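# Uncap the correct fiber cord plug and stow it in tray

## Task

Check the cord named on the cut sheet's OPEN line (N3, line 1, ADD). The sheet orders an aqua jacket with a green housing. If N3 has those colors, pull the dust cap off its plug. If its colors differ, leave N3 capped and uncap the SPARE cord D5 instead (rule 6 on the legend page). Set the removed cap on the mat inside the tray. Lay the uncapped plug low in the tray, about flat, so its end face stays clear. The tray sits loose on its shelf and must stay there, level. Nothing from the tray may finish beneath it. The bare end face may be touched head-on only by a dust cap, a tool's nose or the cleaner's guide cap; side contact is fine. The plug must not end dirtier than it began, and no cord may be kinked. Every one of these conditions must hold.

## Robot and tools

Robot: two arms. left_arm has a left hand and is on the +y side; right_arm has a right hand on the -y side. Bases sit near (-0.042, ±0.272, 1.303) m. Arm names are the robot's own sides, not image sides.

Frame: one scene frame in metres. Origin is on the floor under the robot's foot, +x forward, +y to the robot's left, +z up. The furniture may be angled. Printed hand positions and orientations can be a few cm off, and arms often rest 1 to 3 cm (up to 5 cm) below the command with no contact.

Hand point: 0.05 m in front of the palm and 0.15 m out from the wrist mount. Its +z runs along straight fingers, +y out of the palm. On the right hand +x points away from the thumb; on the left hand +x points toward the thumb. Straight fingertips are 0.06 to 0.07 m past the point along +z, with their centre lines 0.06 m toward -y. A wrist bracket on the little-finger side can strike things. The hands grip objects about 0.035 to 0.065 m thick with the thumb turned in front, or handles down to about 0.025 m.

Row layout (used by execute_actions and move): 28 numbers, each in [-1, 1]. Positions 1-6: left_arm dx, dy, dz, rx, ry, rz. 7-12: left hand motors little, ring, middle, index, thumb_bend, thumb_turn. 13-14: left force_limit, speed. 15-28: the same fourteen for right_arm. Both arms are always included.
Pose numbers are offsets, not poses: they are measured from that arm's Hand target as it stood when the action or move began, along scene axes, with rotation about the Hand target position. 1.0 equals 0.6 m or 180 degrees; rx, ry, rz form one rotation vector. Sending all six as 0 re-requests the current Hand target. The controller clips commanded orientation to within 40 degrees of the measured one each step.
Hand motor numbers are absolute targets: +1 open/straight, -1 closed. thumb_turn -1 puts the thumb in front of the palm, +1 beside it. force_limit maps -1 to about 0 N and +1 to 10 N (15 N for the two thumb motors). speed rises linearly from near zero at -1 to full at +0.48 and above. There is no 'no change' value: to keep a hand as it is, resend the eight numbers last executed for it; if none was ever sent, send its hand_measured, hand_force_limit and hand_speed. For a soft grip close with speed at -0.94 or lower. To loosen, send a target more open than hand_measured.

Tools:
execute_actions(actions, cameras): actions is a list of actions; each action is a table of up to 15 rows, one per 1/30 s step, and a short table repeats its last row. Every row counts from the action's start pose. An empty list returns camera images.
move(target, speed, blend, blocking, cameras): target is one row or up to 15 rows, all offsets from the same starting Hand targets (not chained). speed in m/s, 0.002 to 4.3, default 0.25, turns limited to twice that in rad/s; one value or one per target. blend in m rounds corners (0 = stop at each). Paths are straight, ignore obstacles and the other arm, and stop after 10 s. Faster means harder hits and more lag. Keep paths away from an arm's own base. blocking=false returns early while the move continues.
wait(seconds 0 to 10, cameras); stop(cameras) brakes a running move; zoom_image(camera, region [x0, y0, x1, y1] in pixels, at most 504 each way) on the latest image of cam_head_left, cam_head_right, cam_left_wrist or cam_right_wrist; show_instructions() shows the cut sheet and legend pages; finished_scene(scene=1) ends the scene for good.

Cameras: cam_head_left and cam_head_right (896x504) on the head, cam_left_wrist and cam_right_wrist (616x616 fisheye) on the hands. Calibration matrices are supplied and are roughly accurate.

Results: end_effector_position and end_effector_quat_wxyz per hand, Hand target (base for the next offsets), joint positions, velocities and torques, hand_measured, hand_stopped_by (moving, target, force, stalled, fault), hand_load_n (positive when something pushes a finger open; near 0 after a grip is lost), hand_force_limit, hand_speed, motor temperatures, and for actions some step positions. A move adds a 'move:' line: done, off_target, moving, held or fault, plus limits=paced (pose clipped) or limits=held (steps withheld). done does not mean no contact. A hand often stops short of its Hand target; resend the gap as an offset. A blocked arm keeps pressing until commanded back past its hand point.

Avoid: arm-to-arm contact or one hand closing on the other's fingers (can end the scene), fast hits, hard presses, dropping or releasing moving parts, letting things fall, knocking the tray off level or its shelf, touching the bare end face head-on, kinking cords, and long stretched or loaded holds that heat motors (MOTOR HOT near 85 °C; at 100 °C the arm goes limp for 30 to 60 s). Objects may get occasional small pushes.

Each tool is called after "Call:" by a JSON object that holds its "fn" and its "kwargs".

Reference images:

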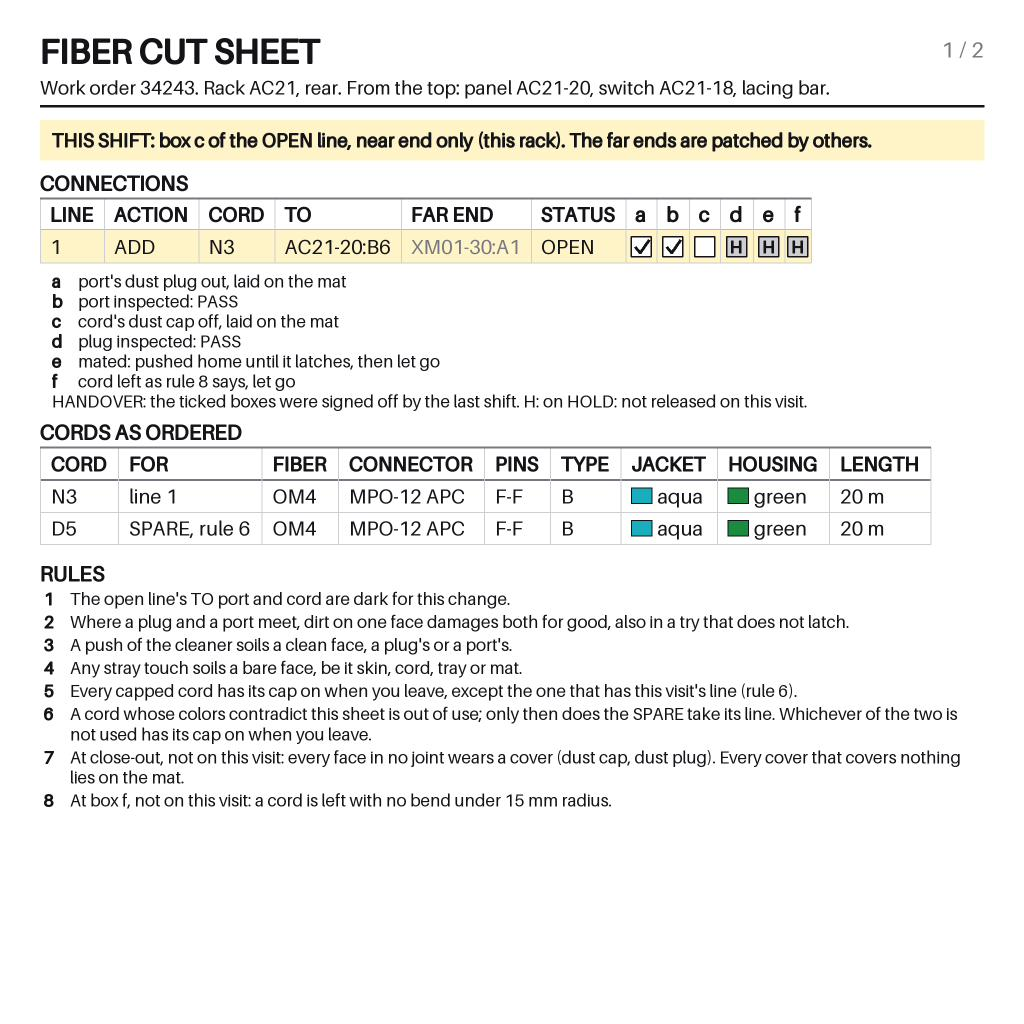

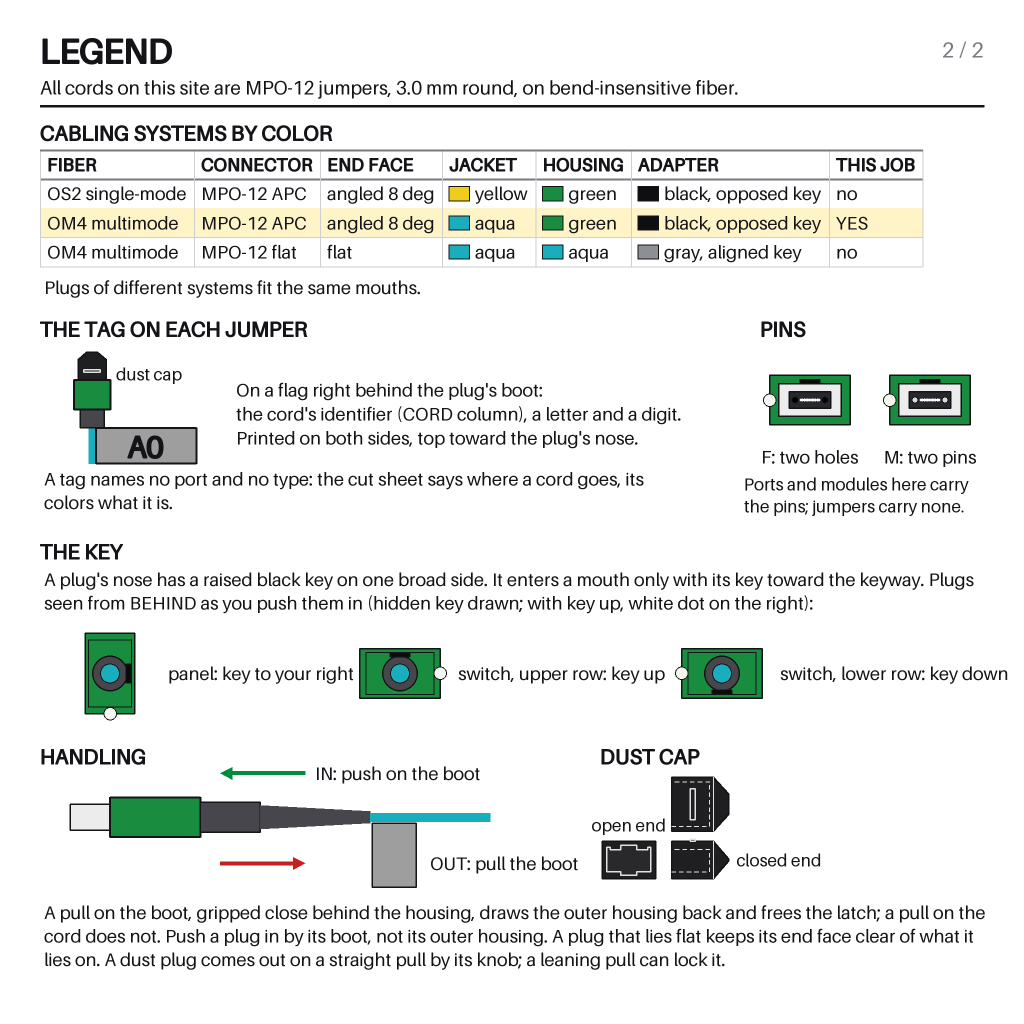

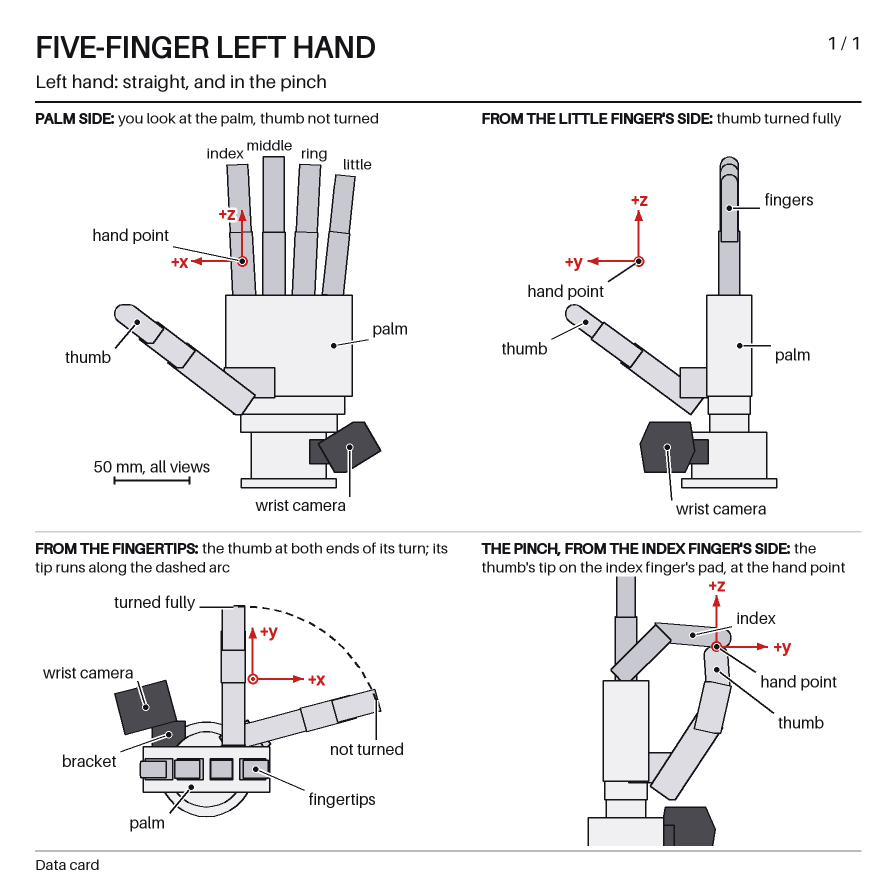

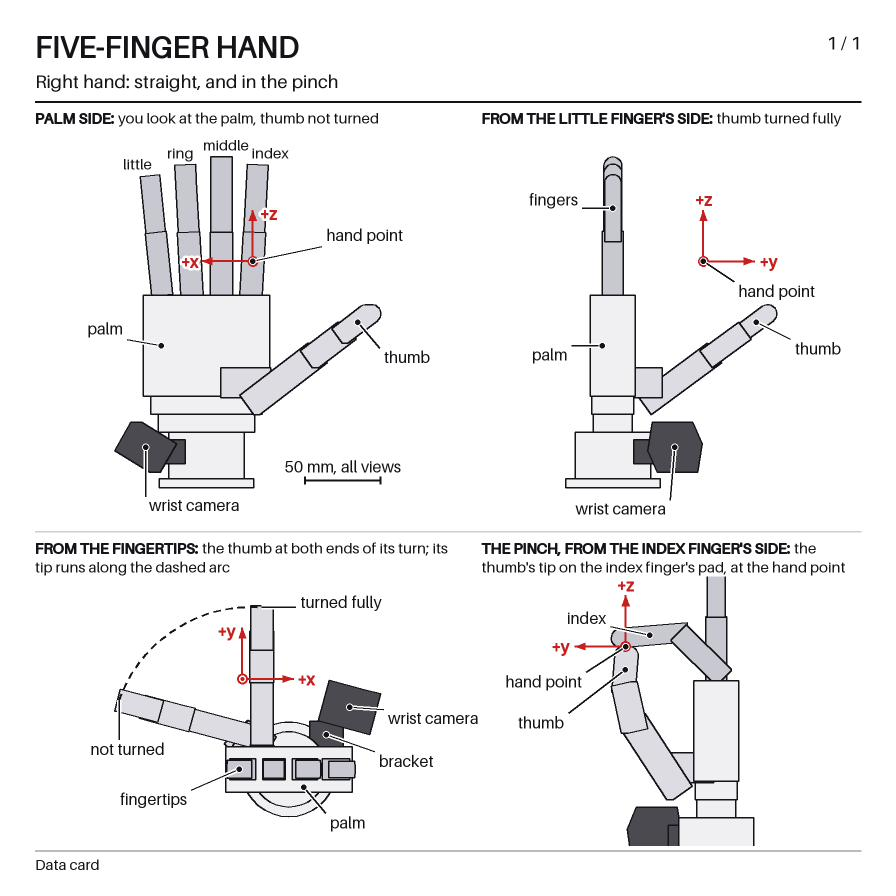

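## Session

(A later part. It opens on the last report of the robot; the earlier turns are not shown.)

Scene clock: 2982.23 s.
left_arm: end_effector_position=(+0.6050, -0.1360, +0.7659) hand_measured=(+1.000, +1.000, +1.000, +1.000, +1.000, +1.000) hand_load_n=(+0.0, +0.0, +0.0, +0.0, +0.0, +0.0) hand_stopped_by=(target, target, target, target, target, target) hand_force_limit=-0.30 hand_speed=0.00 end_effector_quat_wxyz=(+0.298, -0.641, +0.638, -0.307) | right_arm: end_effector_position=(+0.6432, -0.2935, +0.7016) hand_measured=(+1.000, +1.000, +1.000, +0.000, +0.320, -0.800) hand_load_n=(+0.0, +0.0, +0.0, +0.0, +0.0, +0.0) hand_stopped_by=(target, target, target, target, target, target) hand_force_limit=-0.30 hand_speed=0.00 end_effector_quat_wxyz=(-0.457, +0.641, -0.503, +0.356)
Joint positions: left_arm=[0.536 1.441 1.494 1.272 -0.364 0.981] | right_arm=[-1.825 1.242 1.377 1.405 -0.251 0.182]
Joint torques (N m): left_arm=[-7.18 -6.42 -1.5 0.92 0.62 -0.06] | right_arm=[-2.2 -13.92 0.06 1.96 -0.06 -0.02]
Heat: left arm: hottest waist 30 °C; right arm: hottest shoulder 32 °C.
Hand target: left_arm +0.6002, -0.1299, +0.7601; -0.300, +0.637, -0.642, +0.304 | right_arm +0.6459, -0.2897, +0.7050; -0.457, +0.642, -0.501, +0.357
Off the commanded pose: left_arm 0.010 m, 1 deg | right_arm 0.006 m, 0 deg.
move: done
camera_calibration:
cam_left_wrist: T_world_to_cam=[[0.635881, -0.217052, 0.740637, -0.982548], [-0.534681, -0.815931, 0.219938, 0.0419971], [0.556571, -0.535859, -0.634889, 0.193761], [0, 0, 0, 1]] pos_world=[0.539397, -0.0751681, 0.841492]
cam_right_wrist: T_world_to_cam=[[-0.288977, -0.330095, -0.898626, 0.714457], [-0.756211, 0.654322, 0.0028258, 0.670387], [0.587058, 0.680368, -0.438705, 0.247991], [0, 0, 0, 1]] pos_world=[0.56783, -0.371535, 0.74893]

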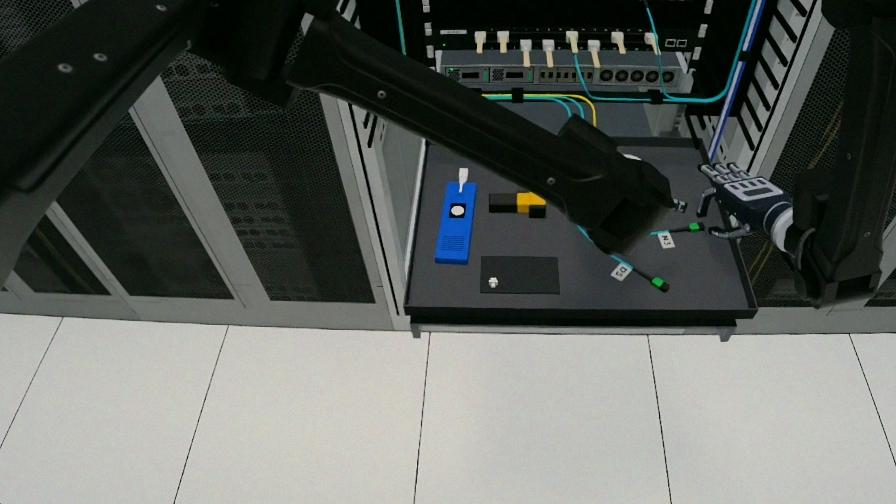

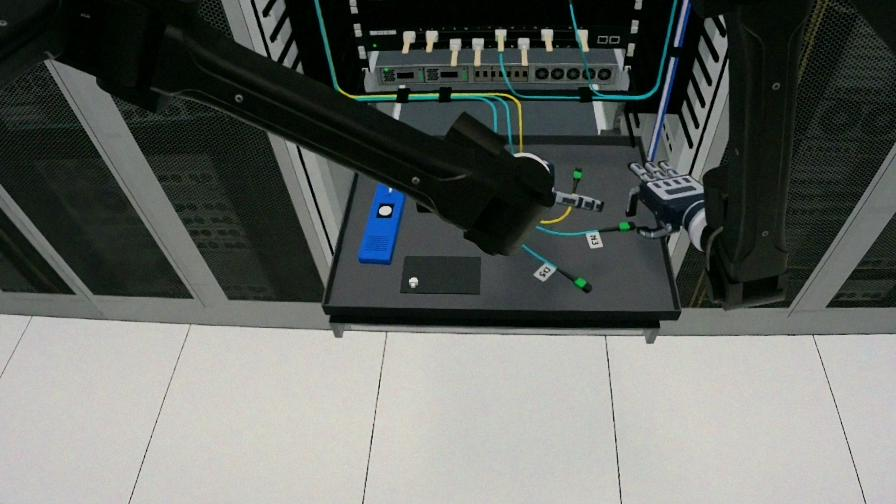

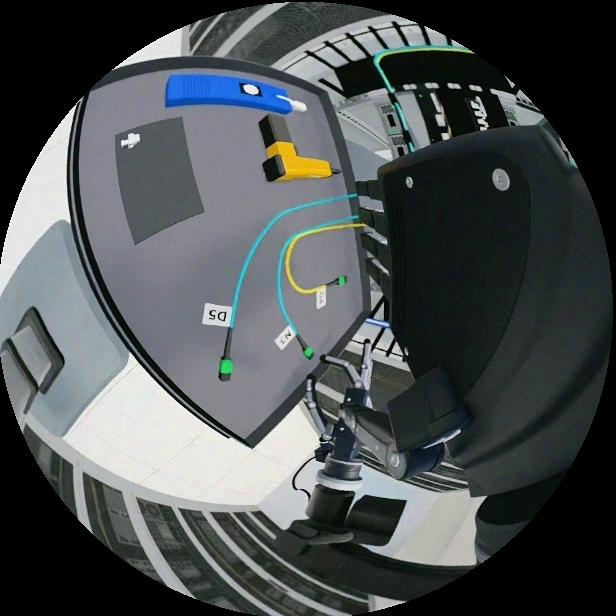

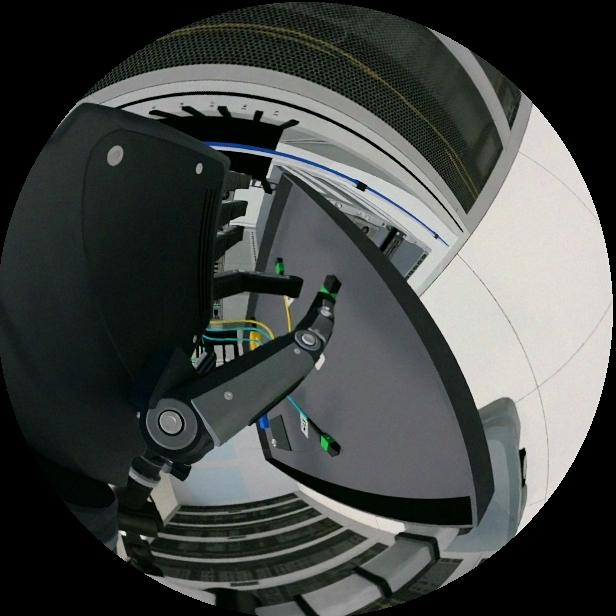

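Call:
{"fn": "move", "kwargs": {"target": [0,0,0,0,0,0,1,1,1,1,1,1,-0.3,0.0,0.0,0.0205,0,0,0,0,1,1,1,0,0.32,-0.8,-0.3,0.0], "speed": 0.05, "cameras": ["all"]}}

Call:
{"fn": "zoom_image", "kwargs": {"camera": "cam_head_left", "region": [640, 170, 760, 260]}}

Call:
{"fn": "zoom_image", "kwargs": {"camera": "cam_head_right", "region": [570, 170, 690, 260]}}

Call:
{"fn": "zoom_image", "kwargs": {"camera": "cam_left_wrist", "region": [270, 310, 370, 410]}}

Call:
{"fn": "zoom_image", "kwargs": {"camera": "cam_right_wrist", "region": [240, 220, 390, 370]}}

Scene clock: 3016.37 s.
left_arm: end_effector_position=(+0.6050, -0.1360, +0.7659) hand_measured=(+1.000, +1.000, +1.000, +1.000, +1.000, +1.000) hand_load_n=(+0.0, +0.0, +0.0, +0.0, +0.0, -0.5) hand_stopped_by=(target, target, target, target, target, target) hand_force_limit=-0.30 hand_speed=0.00 end_effector_quat_wxyz=(+0.298, -0.641, +0.638, -0.307) | right_arm: end_effector_position=(+0.6387, -0.2822, +0.6968) hand_measured=(+1.000, +1.000, +1.000, +0.000, +0.320, -0.800) hand_load_n=(+0.0, +0.0, +0.0, +0.0, +0.0, +0.0) hand_stopped_by=(target, target, target, target, target, target) hand_force_limit=-0.30 hand_speed=0.00 end_effector_quat_wxyz=(-0.455, +0.642, -0.505, +0.354)
Joint positions: left_arm=[0.536 1.441 1.494 1.272 -0.364 0.981] | right_arm=[-1.79 1.242 1.37 1.394 -0.251 0.146]
Joint torques (N m): left_arm=[-7.3 -6.53 -1.51 0.98 0.62 -0.06] | right_arm=[-1.9 -14.51 -0.03 1.98 -0.04 -0.04]
Heat: left arm: hottest waist 29 °C; right arm: hottest shoulder 33 °C.
Hand target: left_arm +0.6002, -0.1299, +0.7601; -0.300, +0.637, -0.642, +0.304 | right_arm +0.6460, -0.2773, +0.7050; -0.458, +0.642, -0.501, +0.357
Off the commanded pose: left_arm 0.010 m, 1 deg | right_arm 0.012 m, 1 deg.
move: off_target (right_arm)
camera_calibration:
cam_left_wrist: T_world_to_cam=[[0.635881, -0.217052, 0.740637, -0.982548], [-0.534681, -0.815931, 0.219938, 0.0419971], [0.556571, -0.535859, -0.634889, 0.193761], [0, 0, 0, 1]] pos_world=[0.539397, -0.0751681, 0.841492]
cam_right_wrist: T_world_to_cam=[[-0.296579, -0.32994, -0.896203, 0.7157], [-0.755771, 0.654773, 0.00904937, 0.655049], [0.583824, 0.680009, -0.443551, 0.246119], [0, 0, 0, 1]] pos_world=[0.563639, -0.360134, 0.744651]

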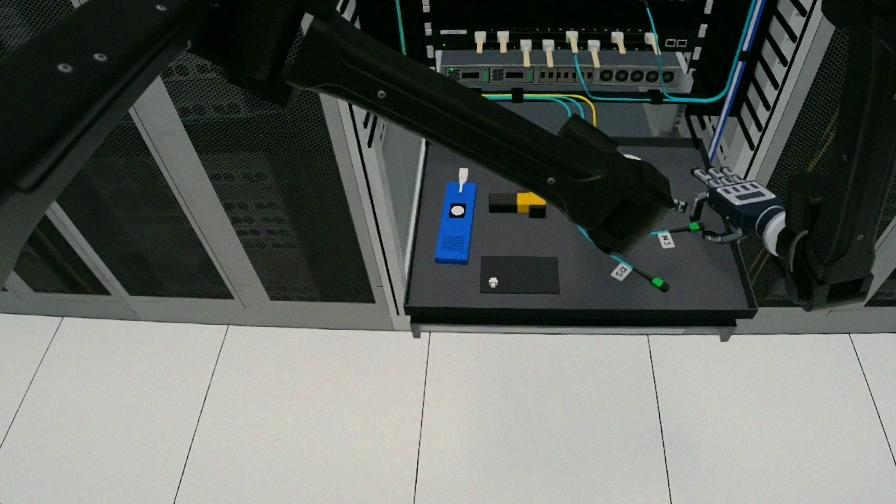

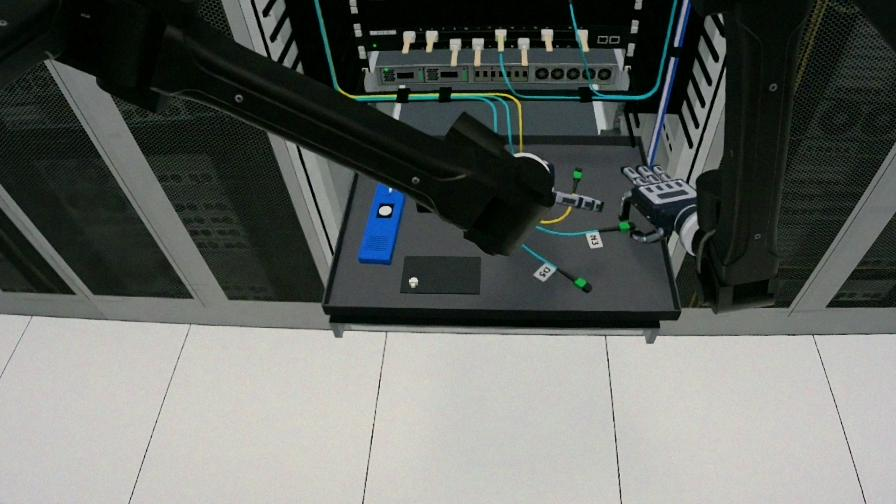

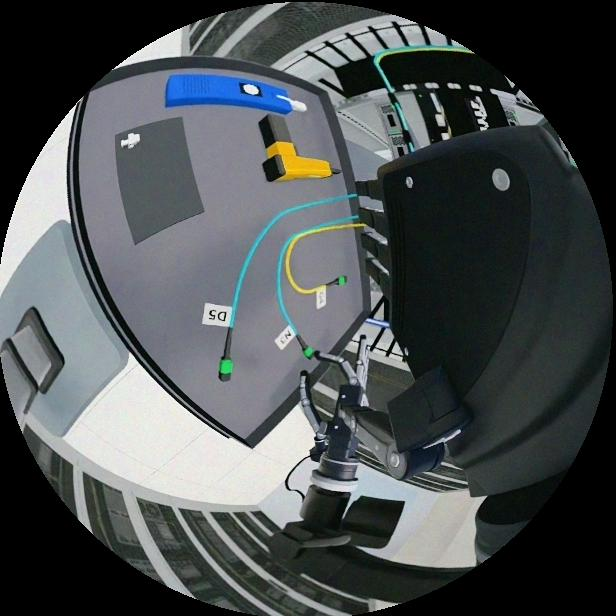

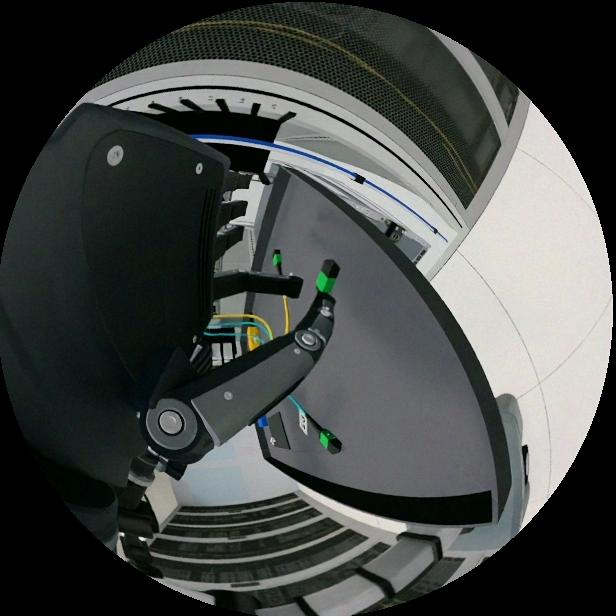

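Scaled by 4.200 from the camera's 896x504 image, which has a finer 1280x720 frame.

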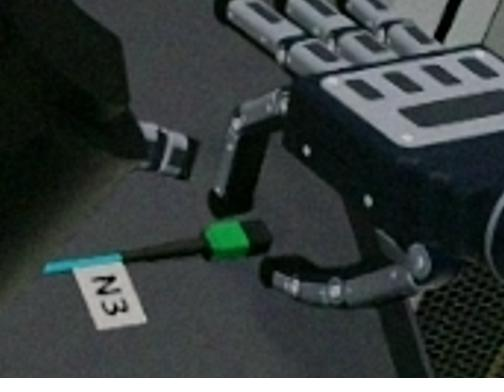

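Scaled by 4.200 from the camera's 896x504 image, which has a finer 1280x720 frame.

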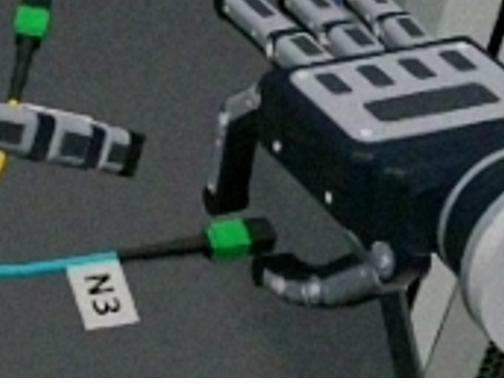

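Scaled by 5.040 from the camera's 616x616 image, which has a finer 880x880 frame.

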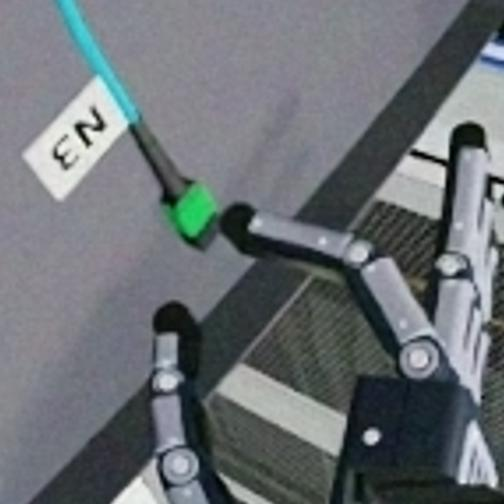

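Scaled by 3.360 from the camera's 616x616 image, which has a finer 880x880 frame.

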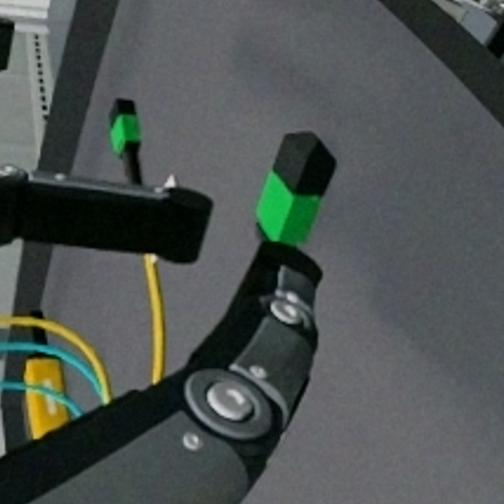

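Call:
{"fn": "execute_actions", "kwargs": {"actions": [[[0,0,0,0,0,0,1,1,1,1,1,1,-0.3,0.0,-0.003,-0.003,0.04,0,0,0,1,1,1,0,0.32,-0.8,-0.3,0],[0,0,0,0,0,0,1,1,1,1,1,1,-0.3,0.0,-0.003,-0.003,0.04,0,0,0,1,1,1,0,0.32,-0.8,-0.3,0],[0,0,0,0,0,0,1,1,1,1,1,1,-0.3,0.0,-0.003,-0.003,0.04,0,0,0,1,1,1,0,0.32,-0.8,-0.3,0],[0,0,0,0,0,0,1,1,1,1,1,1,-0.3,0.0,-0.003,-0.003,-0.06,0,0,0,1,1,1,0,0.32,-0.8,-0.3,0],[0,0,0,0,0,0,1,1,1,1,1,1,-0.3,0.0,-0.003,-0.003,-0.06,0,0,0,1,1,1,0,0.32,-0.8,-0.3,0],[0,0,0,0,0,0,1,1,1,1,1,1,-0.3,0.0,-0.003,-0.003,-0.06,0,0,0,1,1,1,0,0.32,-0.8,-0.3,0],[0,0,0,0,0,0,1,1,1,1,1,1,-0.3,0.0,-0.003,-0.003,0.025,0,0,0,1,1,1,0,0.32,-0.8,-0.3,0],[0,0,0,0,0,0,1,1,1,1,1,1,-0.3,0.0,-0.003,-0.003,0.025,0,0,0,1,1,1,0,0.32,-0.8,-0.3,0],[0,0,0,0,0,0,1,1,1,1,1,1,-0.3,0.0,-0.003,-0.003,0.025,0,0,0,1,1,1,0,0.32,-0.8,-0.3,0],[0,0,0,0,0,0,1,1,1,1,1,1,-0.3,0.0,-0.003,-0.003,-0.045,0,0,0,1,1,1,0,0.32,-0.8,-0.3,0],[0,0,0,0,0,0,1,1,1,1,1,1,-0.3,0.0,-0.003,-0.003,-0.045,0,0,0,1,1,1,0,0.32,-0.8,-0.3,0],[0,0,0,0,0,0,1,1,1,1,1,1,-0.3,0.0,-0.003,-0.003,0.01,0,0,0,1,1,1,0,0.32,-0.8,-0.3,0],[0,0,0,0,0,0,1,1,1,1,1,1,-0.3,0.0,-0.003,-0.003,0.01,0,0,0,1,1,1,0,0.32,-0.8,-0.3,0],[0,0,0,0,0,0,1,1,1,1,1,1,-0.3,0.0,-0.003,-0.003,-0.025,0,0,0,1,1,1,0,0.32,-0.8,-0.3,0],[0,0,0,0,0,0,1,1,1,1,1,1,-0.3,0.0,-0.003,-0.003,-0.012,0,0,0,1,1,1,0,0.32,-0.8,-0.3,0]]], "cameras": ["cam_head_left","cam_head_right","cam_left_wrist","cam_right_wrist"]}}

Call:
{"fn": "zoom_image", "kwargs": {"camera": "cam_head_left", "region": [640, 170, 760, 260]}}

Call:
{"fn": "zoom_image", "kwargs": {"camera": "cam_head_right", "region": [570, 170, 690, 260]}}

Call:
{"fn": "zoom_image", "kwargs": {"camera": "cam_left_wrist", "region": [270, 310, 370, 410]}}

Call:
{"fn": "zoom_image", "kwargs": {"camera": "cam_right_wrist", "region": [240, 220, 390, 370]}}

Scene clock: 3041.40 s.
left_arm: end_effector_position=(+0.6050, -0.1360, +0.7659) hand_measured=(+1.000, +1.000, +1.000, +1.000, +1.000, +1.000) hand_load_n=(+0.0, +0.0, +0.0, +0.0, +0.0, +0.0) hand_stopped_by=(target, target, target, target, target, target) hand_force_limit=-0.30 hand_speed=0.00 end_effector_quat_wxyz=(+0.298, -0.641, +0.638, -0.307) | right_arm: end_effector_position=(+0.6406, -0.2812, +0.6972) hand_measured=(+1.000, +1.000, +1.000, +0.000, +0.320, -0.800) hand_load_n=(+0.0, +0.0, +0.0, +0.0, +0.0, +0.0) hand_stopped_by=(target, target, target, target, target, target) hand_force_limit=-0.30 hand_speed=0.00 end_effector_quat_wxyz=(-0.456, +0.642, -0.504, +0.355)
Joint positions: left_arm=[0.536 1.441 1.494 1.272 -0.364 0.981] | right_arm=[-1.788 1.242 1.374 1.394 -0.251 0.143]
Joint torques (N m): left_arm=[-7.47 -6.65 -1.52 0.92 0.63 -0.06] | right_arm=[-2.08 -13.27 1.01 2.09 -0.04 0]
Heat: left arm: hottest waist 29 °C; right arm: hottest shoulder 33 °C.
Hand target: left_arm +0.6002, -0.1299, +0.7601; -0.300, +0.637, -0.642, +0.304 | right_arm +0.6441, -0.2790, +0.6978; -0.458, +0.642, -0.501, +0.357
Off the commanded pose: left_arm 0.010 m, 1 deg | right_arm 0.004 m, 0 deg.
Step readings (end_effector_position of left_arm | right_arm):
0: (+0.6050, -0.1360, +0.7659) | (+0.6387, -0.2822, +0.6967)
1: (+0.6050, -0.1360, +0.7659) | (+0.6383, -0.2823, +0.6967)
2: (+0.6050, -0.1360, +0.7659) | (+0.6366, -0.2823, +0.6969)
4: (+0.6050, -0.1360, +0.7659) | (+0.6333, -0.2819, +0.6994)
8: (+0.6050, -0.1360, +0.7659) | (+0.6409, -0.2814, +0.6969)
15: (+0.6050, -0.1360, +0.7659) | (+0.6406, -0.2812, +0.6972)
camera_calibration:
cam_left_wrist: T_world_to_cam=[[0.635881, -0.217052, 0.740637, -0.982548], [-0.534681, -0.815931, 0.219938, 0.0419971], [0.556571, -0.535859, -0.634889, 0.193761], [0, 0, 0, 1]] pos_world=[0.539397, -0.0751681, 0.841492]
cam_right_wrist: T_world_to_cam=[[-0.292287, -0.330312, -0.897476, 0.714996], [-0.756542, 0.65392, 0.00571621, 0.658431], [0.584989, 0.680649, -0.441027, 0.24219], [0, 0, 0, 1]] pos_world=[0.565436, -0.359236, 0.74474]

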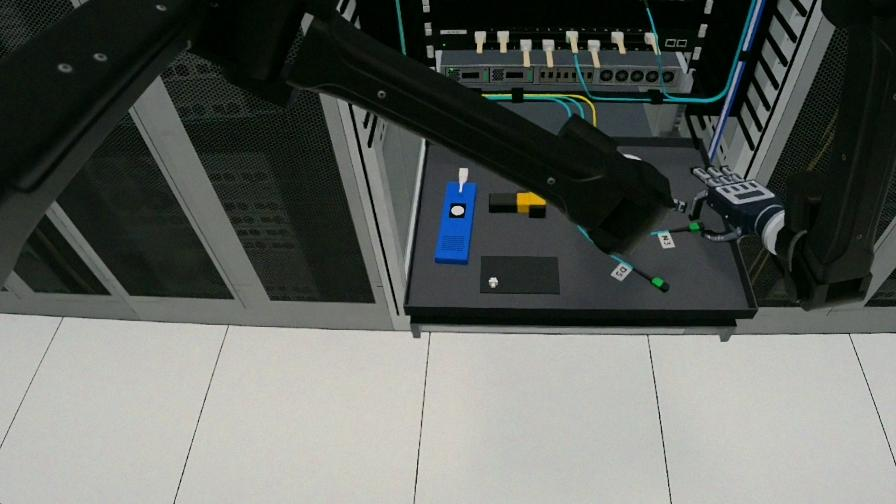

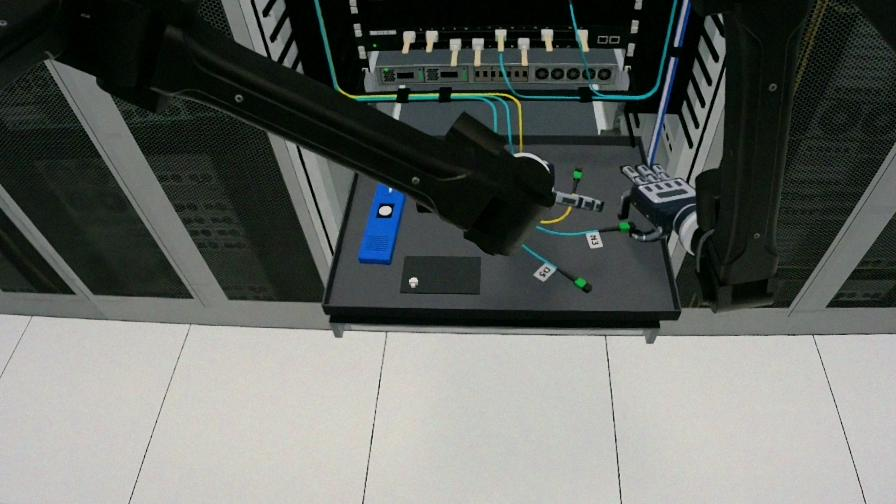

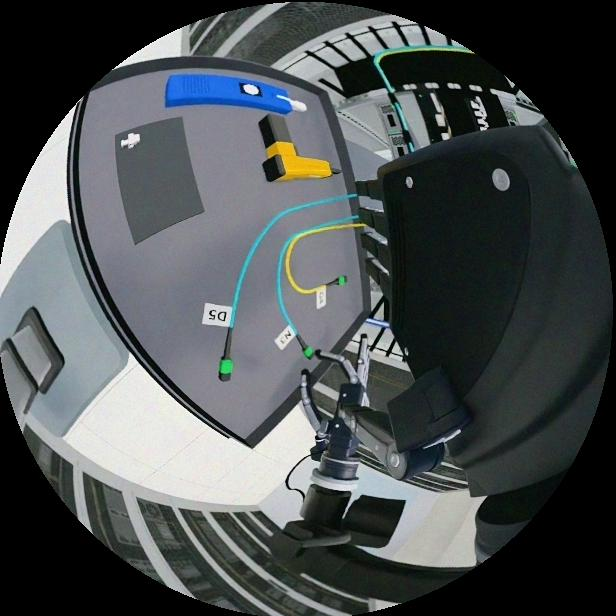

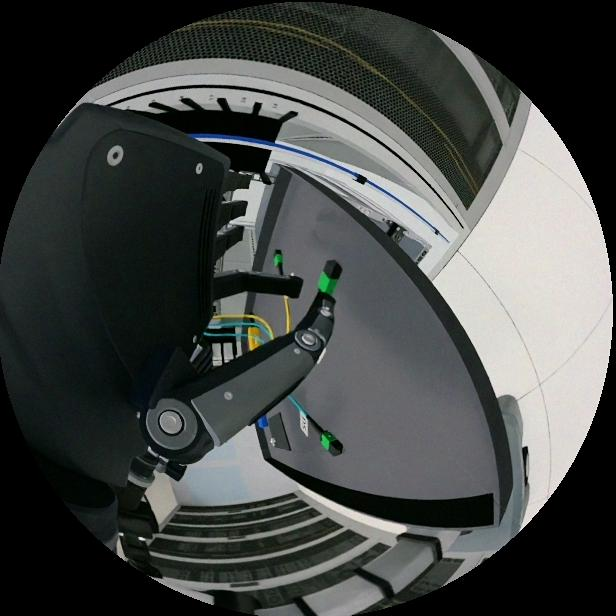

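Scaled by 4.200 from the camera's 896x504 image, which has a finer 1280x720 frame.

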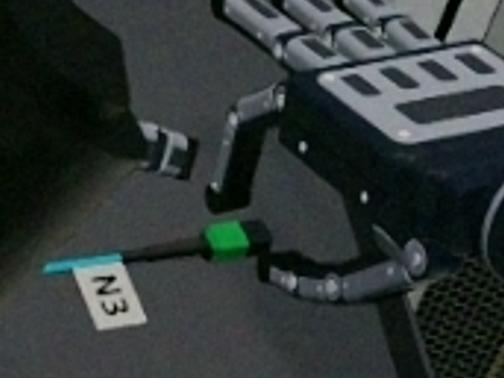

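Scaled by 4.200 from the camera's 896x504 image, which has a finer 1280x720 frame.

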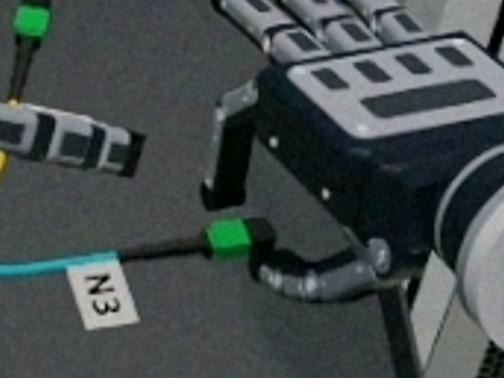

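Scaled by 5.040 from the camera's 616x616 image, which has a finer 880x880 frame.

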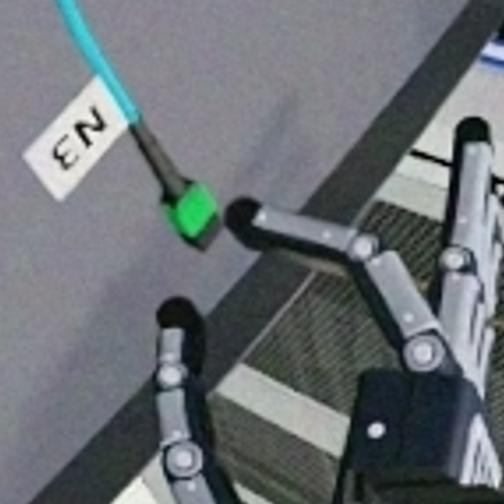

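Scaled by 3.360 from the camera's 616x616 image, which has a finer 880x880 frame.

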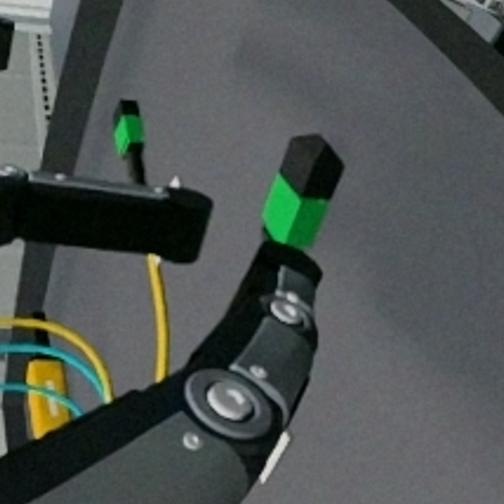

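Call:
{"fn": "execute_actions", "kwargs": {"actions": [[[0,0,0,0,0,0,1,1,1,1,1,1,-0.3,0.0,0.0015,0,0.03,0,0,0,1,1,1,0,0.30,-0.7,-0.3,0],[0,0,0,0,0,0,1,1,1,1,1,1,-0.3,0.0,0.0015,0,0.03,0,0,0,1,1,1,0,0.30,-0.7,-0.3,0],[0,0,0,0,0,0,1,1,1,1,1,1,-0.3,0.0,0.0015,0,-0.07,0,0,0,1,1,1,0,0.30,-0.7,-0.3,0],[0,0,0,0,0,0,1,1,1,1,1,1,-0.3,0.0,0.0015,0,-0.07,0,0,0,1,1,1,0,0.30,-0.7,-0.3,0],[0,0,0,0,0,0,1,1,1,1,1,1,-0.3,0.0,0.0015,0,-0.07,0,0,0,1,1,1,0,0.30,-0.7,-0.3,0],[0,0,0,0,0,0,1,1,1,1,1,1,-0.3,0.0,0.0015,0,-0.07,0,0,0,1,1,1,0,0.30,-0.7,-0.3,0],[0,0,0,0,0,0,1,1,1,1,1,1,-0.3,0.0,0.0015,0,0.03,0,0,0,1,1,1,0,0.30,-0.7,-0.3,0],[0,0,0,0,0,0,1,1,1,1,1,1,-0.3,0.0,0.0015,0,0.03,0,0,0,1,1,1,0,0.30,-0.7,-0.3,0],[0,0,0,0,0,0,1,1,1,1,1,1,-0.3,0.0,0.0015,0,0.03,0,0,0,1,1,1,0,0.30,-0.7,-0.3,0],[0,0,0,0,0,0,1,1,1,1,1,1,-0.3,0.0,0.0015,0,-0.05,0,0,0,1,1,1,0,0.30,-0.7,-0.3,0],[0,0,0,0,0,0,1,1,1,1,1,1,-0.3,0.0,0.0015,0,-0.05,0,0,0,1,1,1,0,0.30,-0.7,-0.3,0],[0,0,0,0,0,0,1,1,1,1,1,1,-0.3,0.0,0.0015,0,0.01,0,0,0,1,1,1,0,0.30,-0.7,-0.3,0],[0,0,0,0,0,0,1,1,1,1,1,1,-0.3,0.0,0.0015,0,0.01,0,0,0,1,1,1,0,0.30,-0.7,-0.3,0],[0,0,0,0,0,0,1,1,1,1,1,1,-0.3,0.0,0.0015,0,-0.025,0,0,0,1,1,1,0,0.30,-0.7,-0.3,0],[0,0,0,0,0,0,1,1,1,1,1,1,-0.3,0.0,0.0015,0,-0.0117,0,0,0,1,1,1,0,0.30,-0.7,-0.3,0]]], "cameras": ["cam_head_left","cam_head_right","cam_left_wrist","cam_right_wrist"]}}

Call:
{"fn": "zoom_image", "kwargs": {"camera": "cam_head_left", "region": [660, 185, 740, 245]}}

Call:
{"fn": "zoom_image", "kwargs": {"camera": "cam_head_right", "region": [590, 185, 670, 245]}}

Call:
{"fn": "zoom_image", "kwargs": {"camera": "cam_left_wrist", "region": [280, 320, 350, 390]}}

Call:
{"fn": "zoom_image", "kwargs": {"camera": "cam_right_wrist", "region": [270, 230, 370, 330]}}

Scene clock: 3080.03 s.
left_arm: end_effector_position=(+0.6050, -0.1360, +0.7659) hand_measured=(+1.000, +1.000, +1.000, +1.000, +1.000, +1.000) hand_load_n=(+0.0, +0.0, +0.0, +0.0, +0.0, -0.5) hand_stopped_by=(target, target, target, target, target, target) hand_force_limit=-0.30 hand_speed=0.00 end_effector_quat_wxyz=(+0.298, -0.641, +0.638, -0.307) | right_arm: end_effector_position=(+0.6360, -0.2814, +0.6818) hand_measured=(+1.000, +1.000, +1.000, +0.000, +0.300, -0.700) hand_load_n=(+0.0, +0.0, +0.0, +0.0, +0.0, +0.0) hand_stopped_by=(target, target, target, target, target, target) hand_force_limit=-0.30 hand_speed=0.00 end_effector_quat_wxyz=(-0.454, +0.642, -0.507, +0.352)
Joint positions: left_arm=[0.536 1.441 1.494 1.272 -0.364 0.981] | right_arm=[-1.78 1.277 1.404 1.388 -0.251 0.137]
Joint torques (N m): left_arm=[-7.36 -6.3 -1.43 0.87 0.64 -0.07] | right_arm=[-2.55 -14.33 0.31 2.13 -0.04 0.01]
Heat: left arm: hottest waist 29 °C; right arm: hottest shoulder 34 °C.
Hand target: left_arm +0.6002, -0.1299, +0.7601; -0.300, +0.637, -0.642, +0.304 | right_arm +0.6452, -0.2791, +0.6908; -0.458, +0.642, -0.501, +0.357
Off the commanded pose: left_arm 0.010 m, 1 deg | right_arm 0.013 m, 1 deg.
Step readings (end_effector_position of left_arm | right_arm):
0: (+0.6050, -0.1360, +0.7659) | (+0.6406, -0.2812, +0.6972)
1: (+0.6050, -0.1360, +0.7659) | (+0.6406, -0.2812, +0.6972)
2: (+0.6050, -0.1360, +0.7659) | (+0.6402, -0.2812, +0.6971)
4: (+0.6050, -0.1360, +0.7659) | (+0.6403, -0.2814, +0.6964)
8: (+0.6050, -0.1360, +0.7659) | (+0.6466, -0.2804, +0.6852)
15: (+0.6050, -0.1360, +0.7659) | (+0.6360, -0.2814, +0.6818)
camera_calibration:
cam_left_wrist: T_world_to_cam=[[0.635881, -0.217052, 0.740637, -0.982548], [-0.534681, -0.815931, 0.219938, 0.0419971], [0.556571, -0.535859, -0.634889, 0.193761], [0, 0, 0, 1]] pos_world=[0.539397, -0.0751681, 0.841492]
cam_right_wrist: T_world_to_cam=[[-0.301453, -0.327803, -0.895361, 0.704943], [-0.754931, 0.655652, 0.01413, 0.648907], [0.582413, 0.680195, -0.445117, 0.242517], [0, 0, 0, 1]] pos_world=[0.561142, -0.359333, 0.729958]

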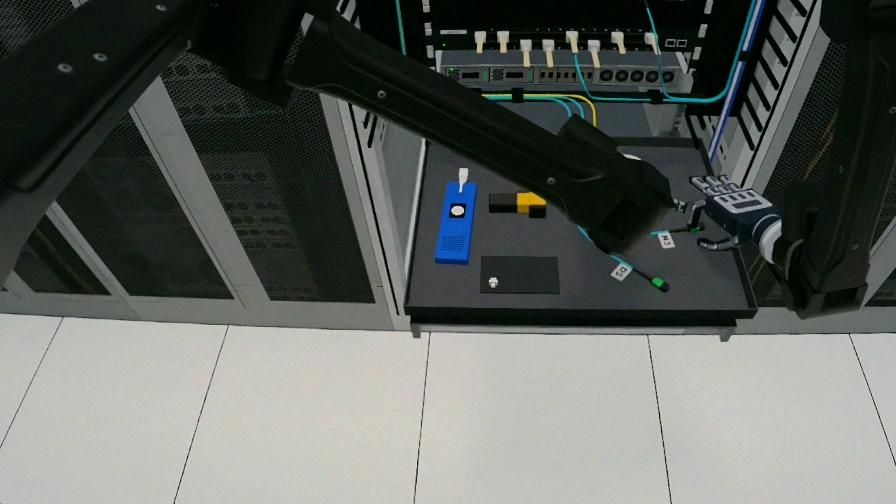

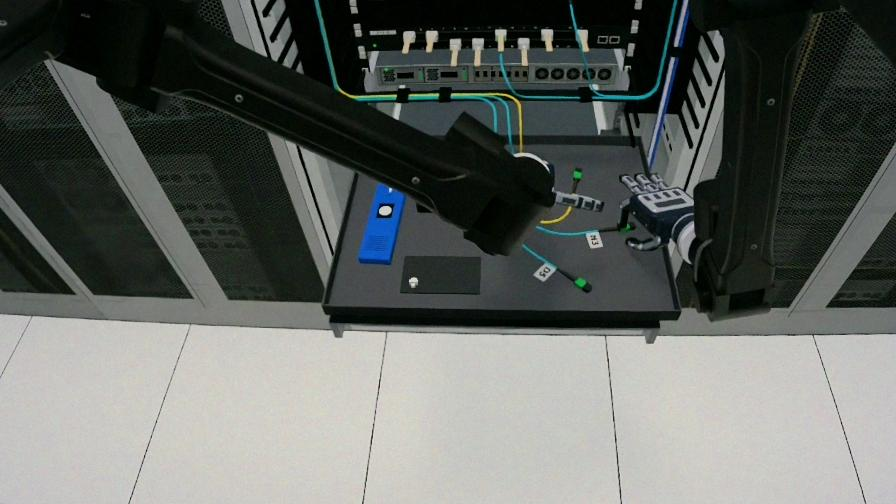

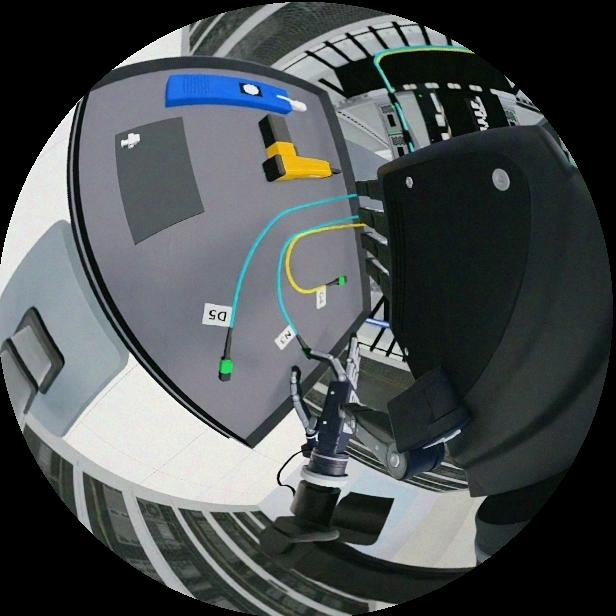

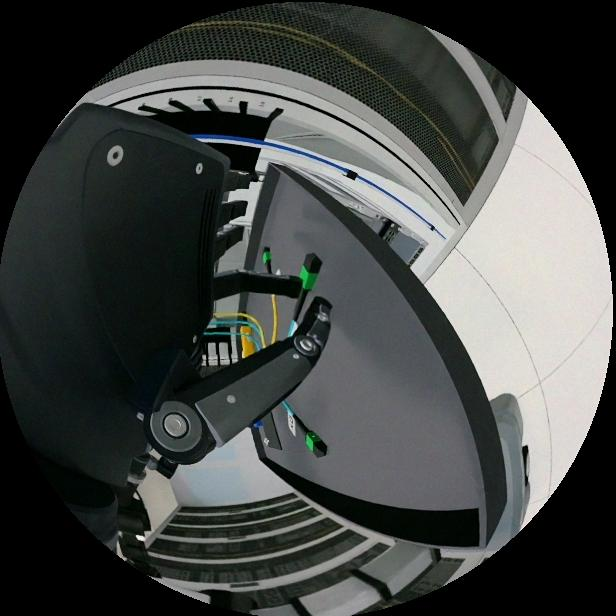

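Scaled by 6.300 from the camera's 896x504 image, which has a finer 1280x720 frame.

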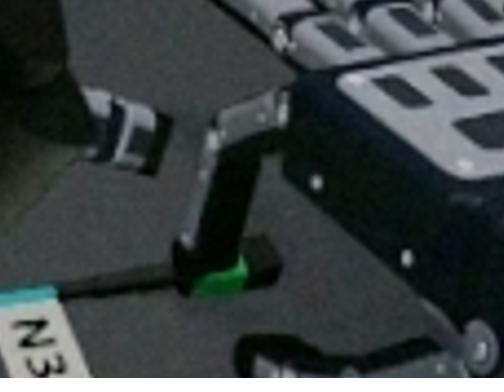

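Scaled by 6.300 from the camera's 896x504 image, which has a finer 1280x720 frame.

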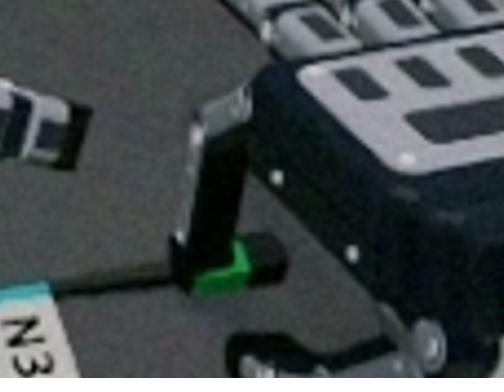

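Scaled by 7.200 from the camera's 616x616 image, which has a finer 880x880 frame.

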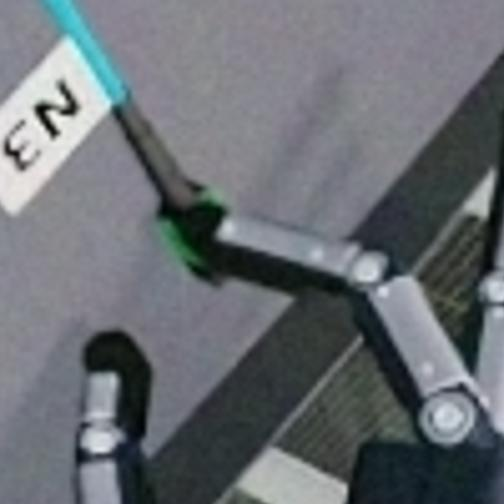

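Scaled by 5.040 from the camera's 616x616 image, which has a finer 880x880 frame.

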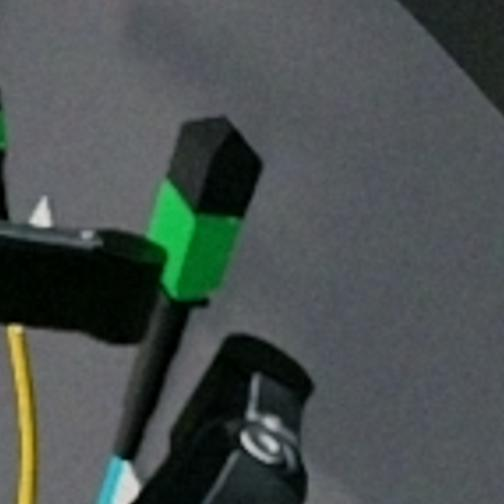

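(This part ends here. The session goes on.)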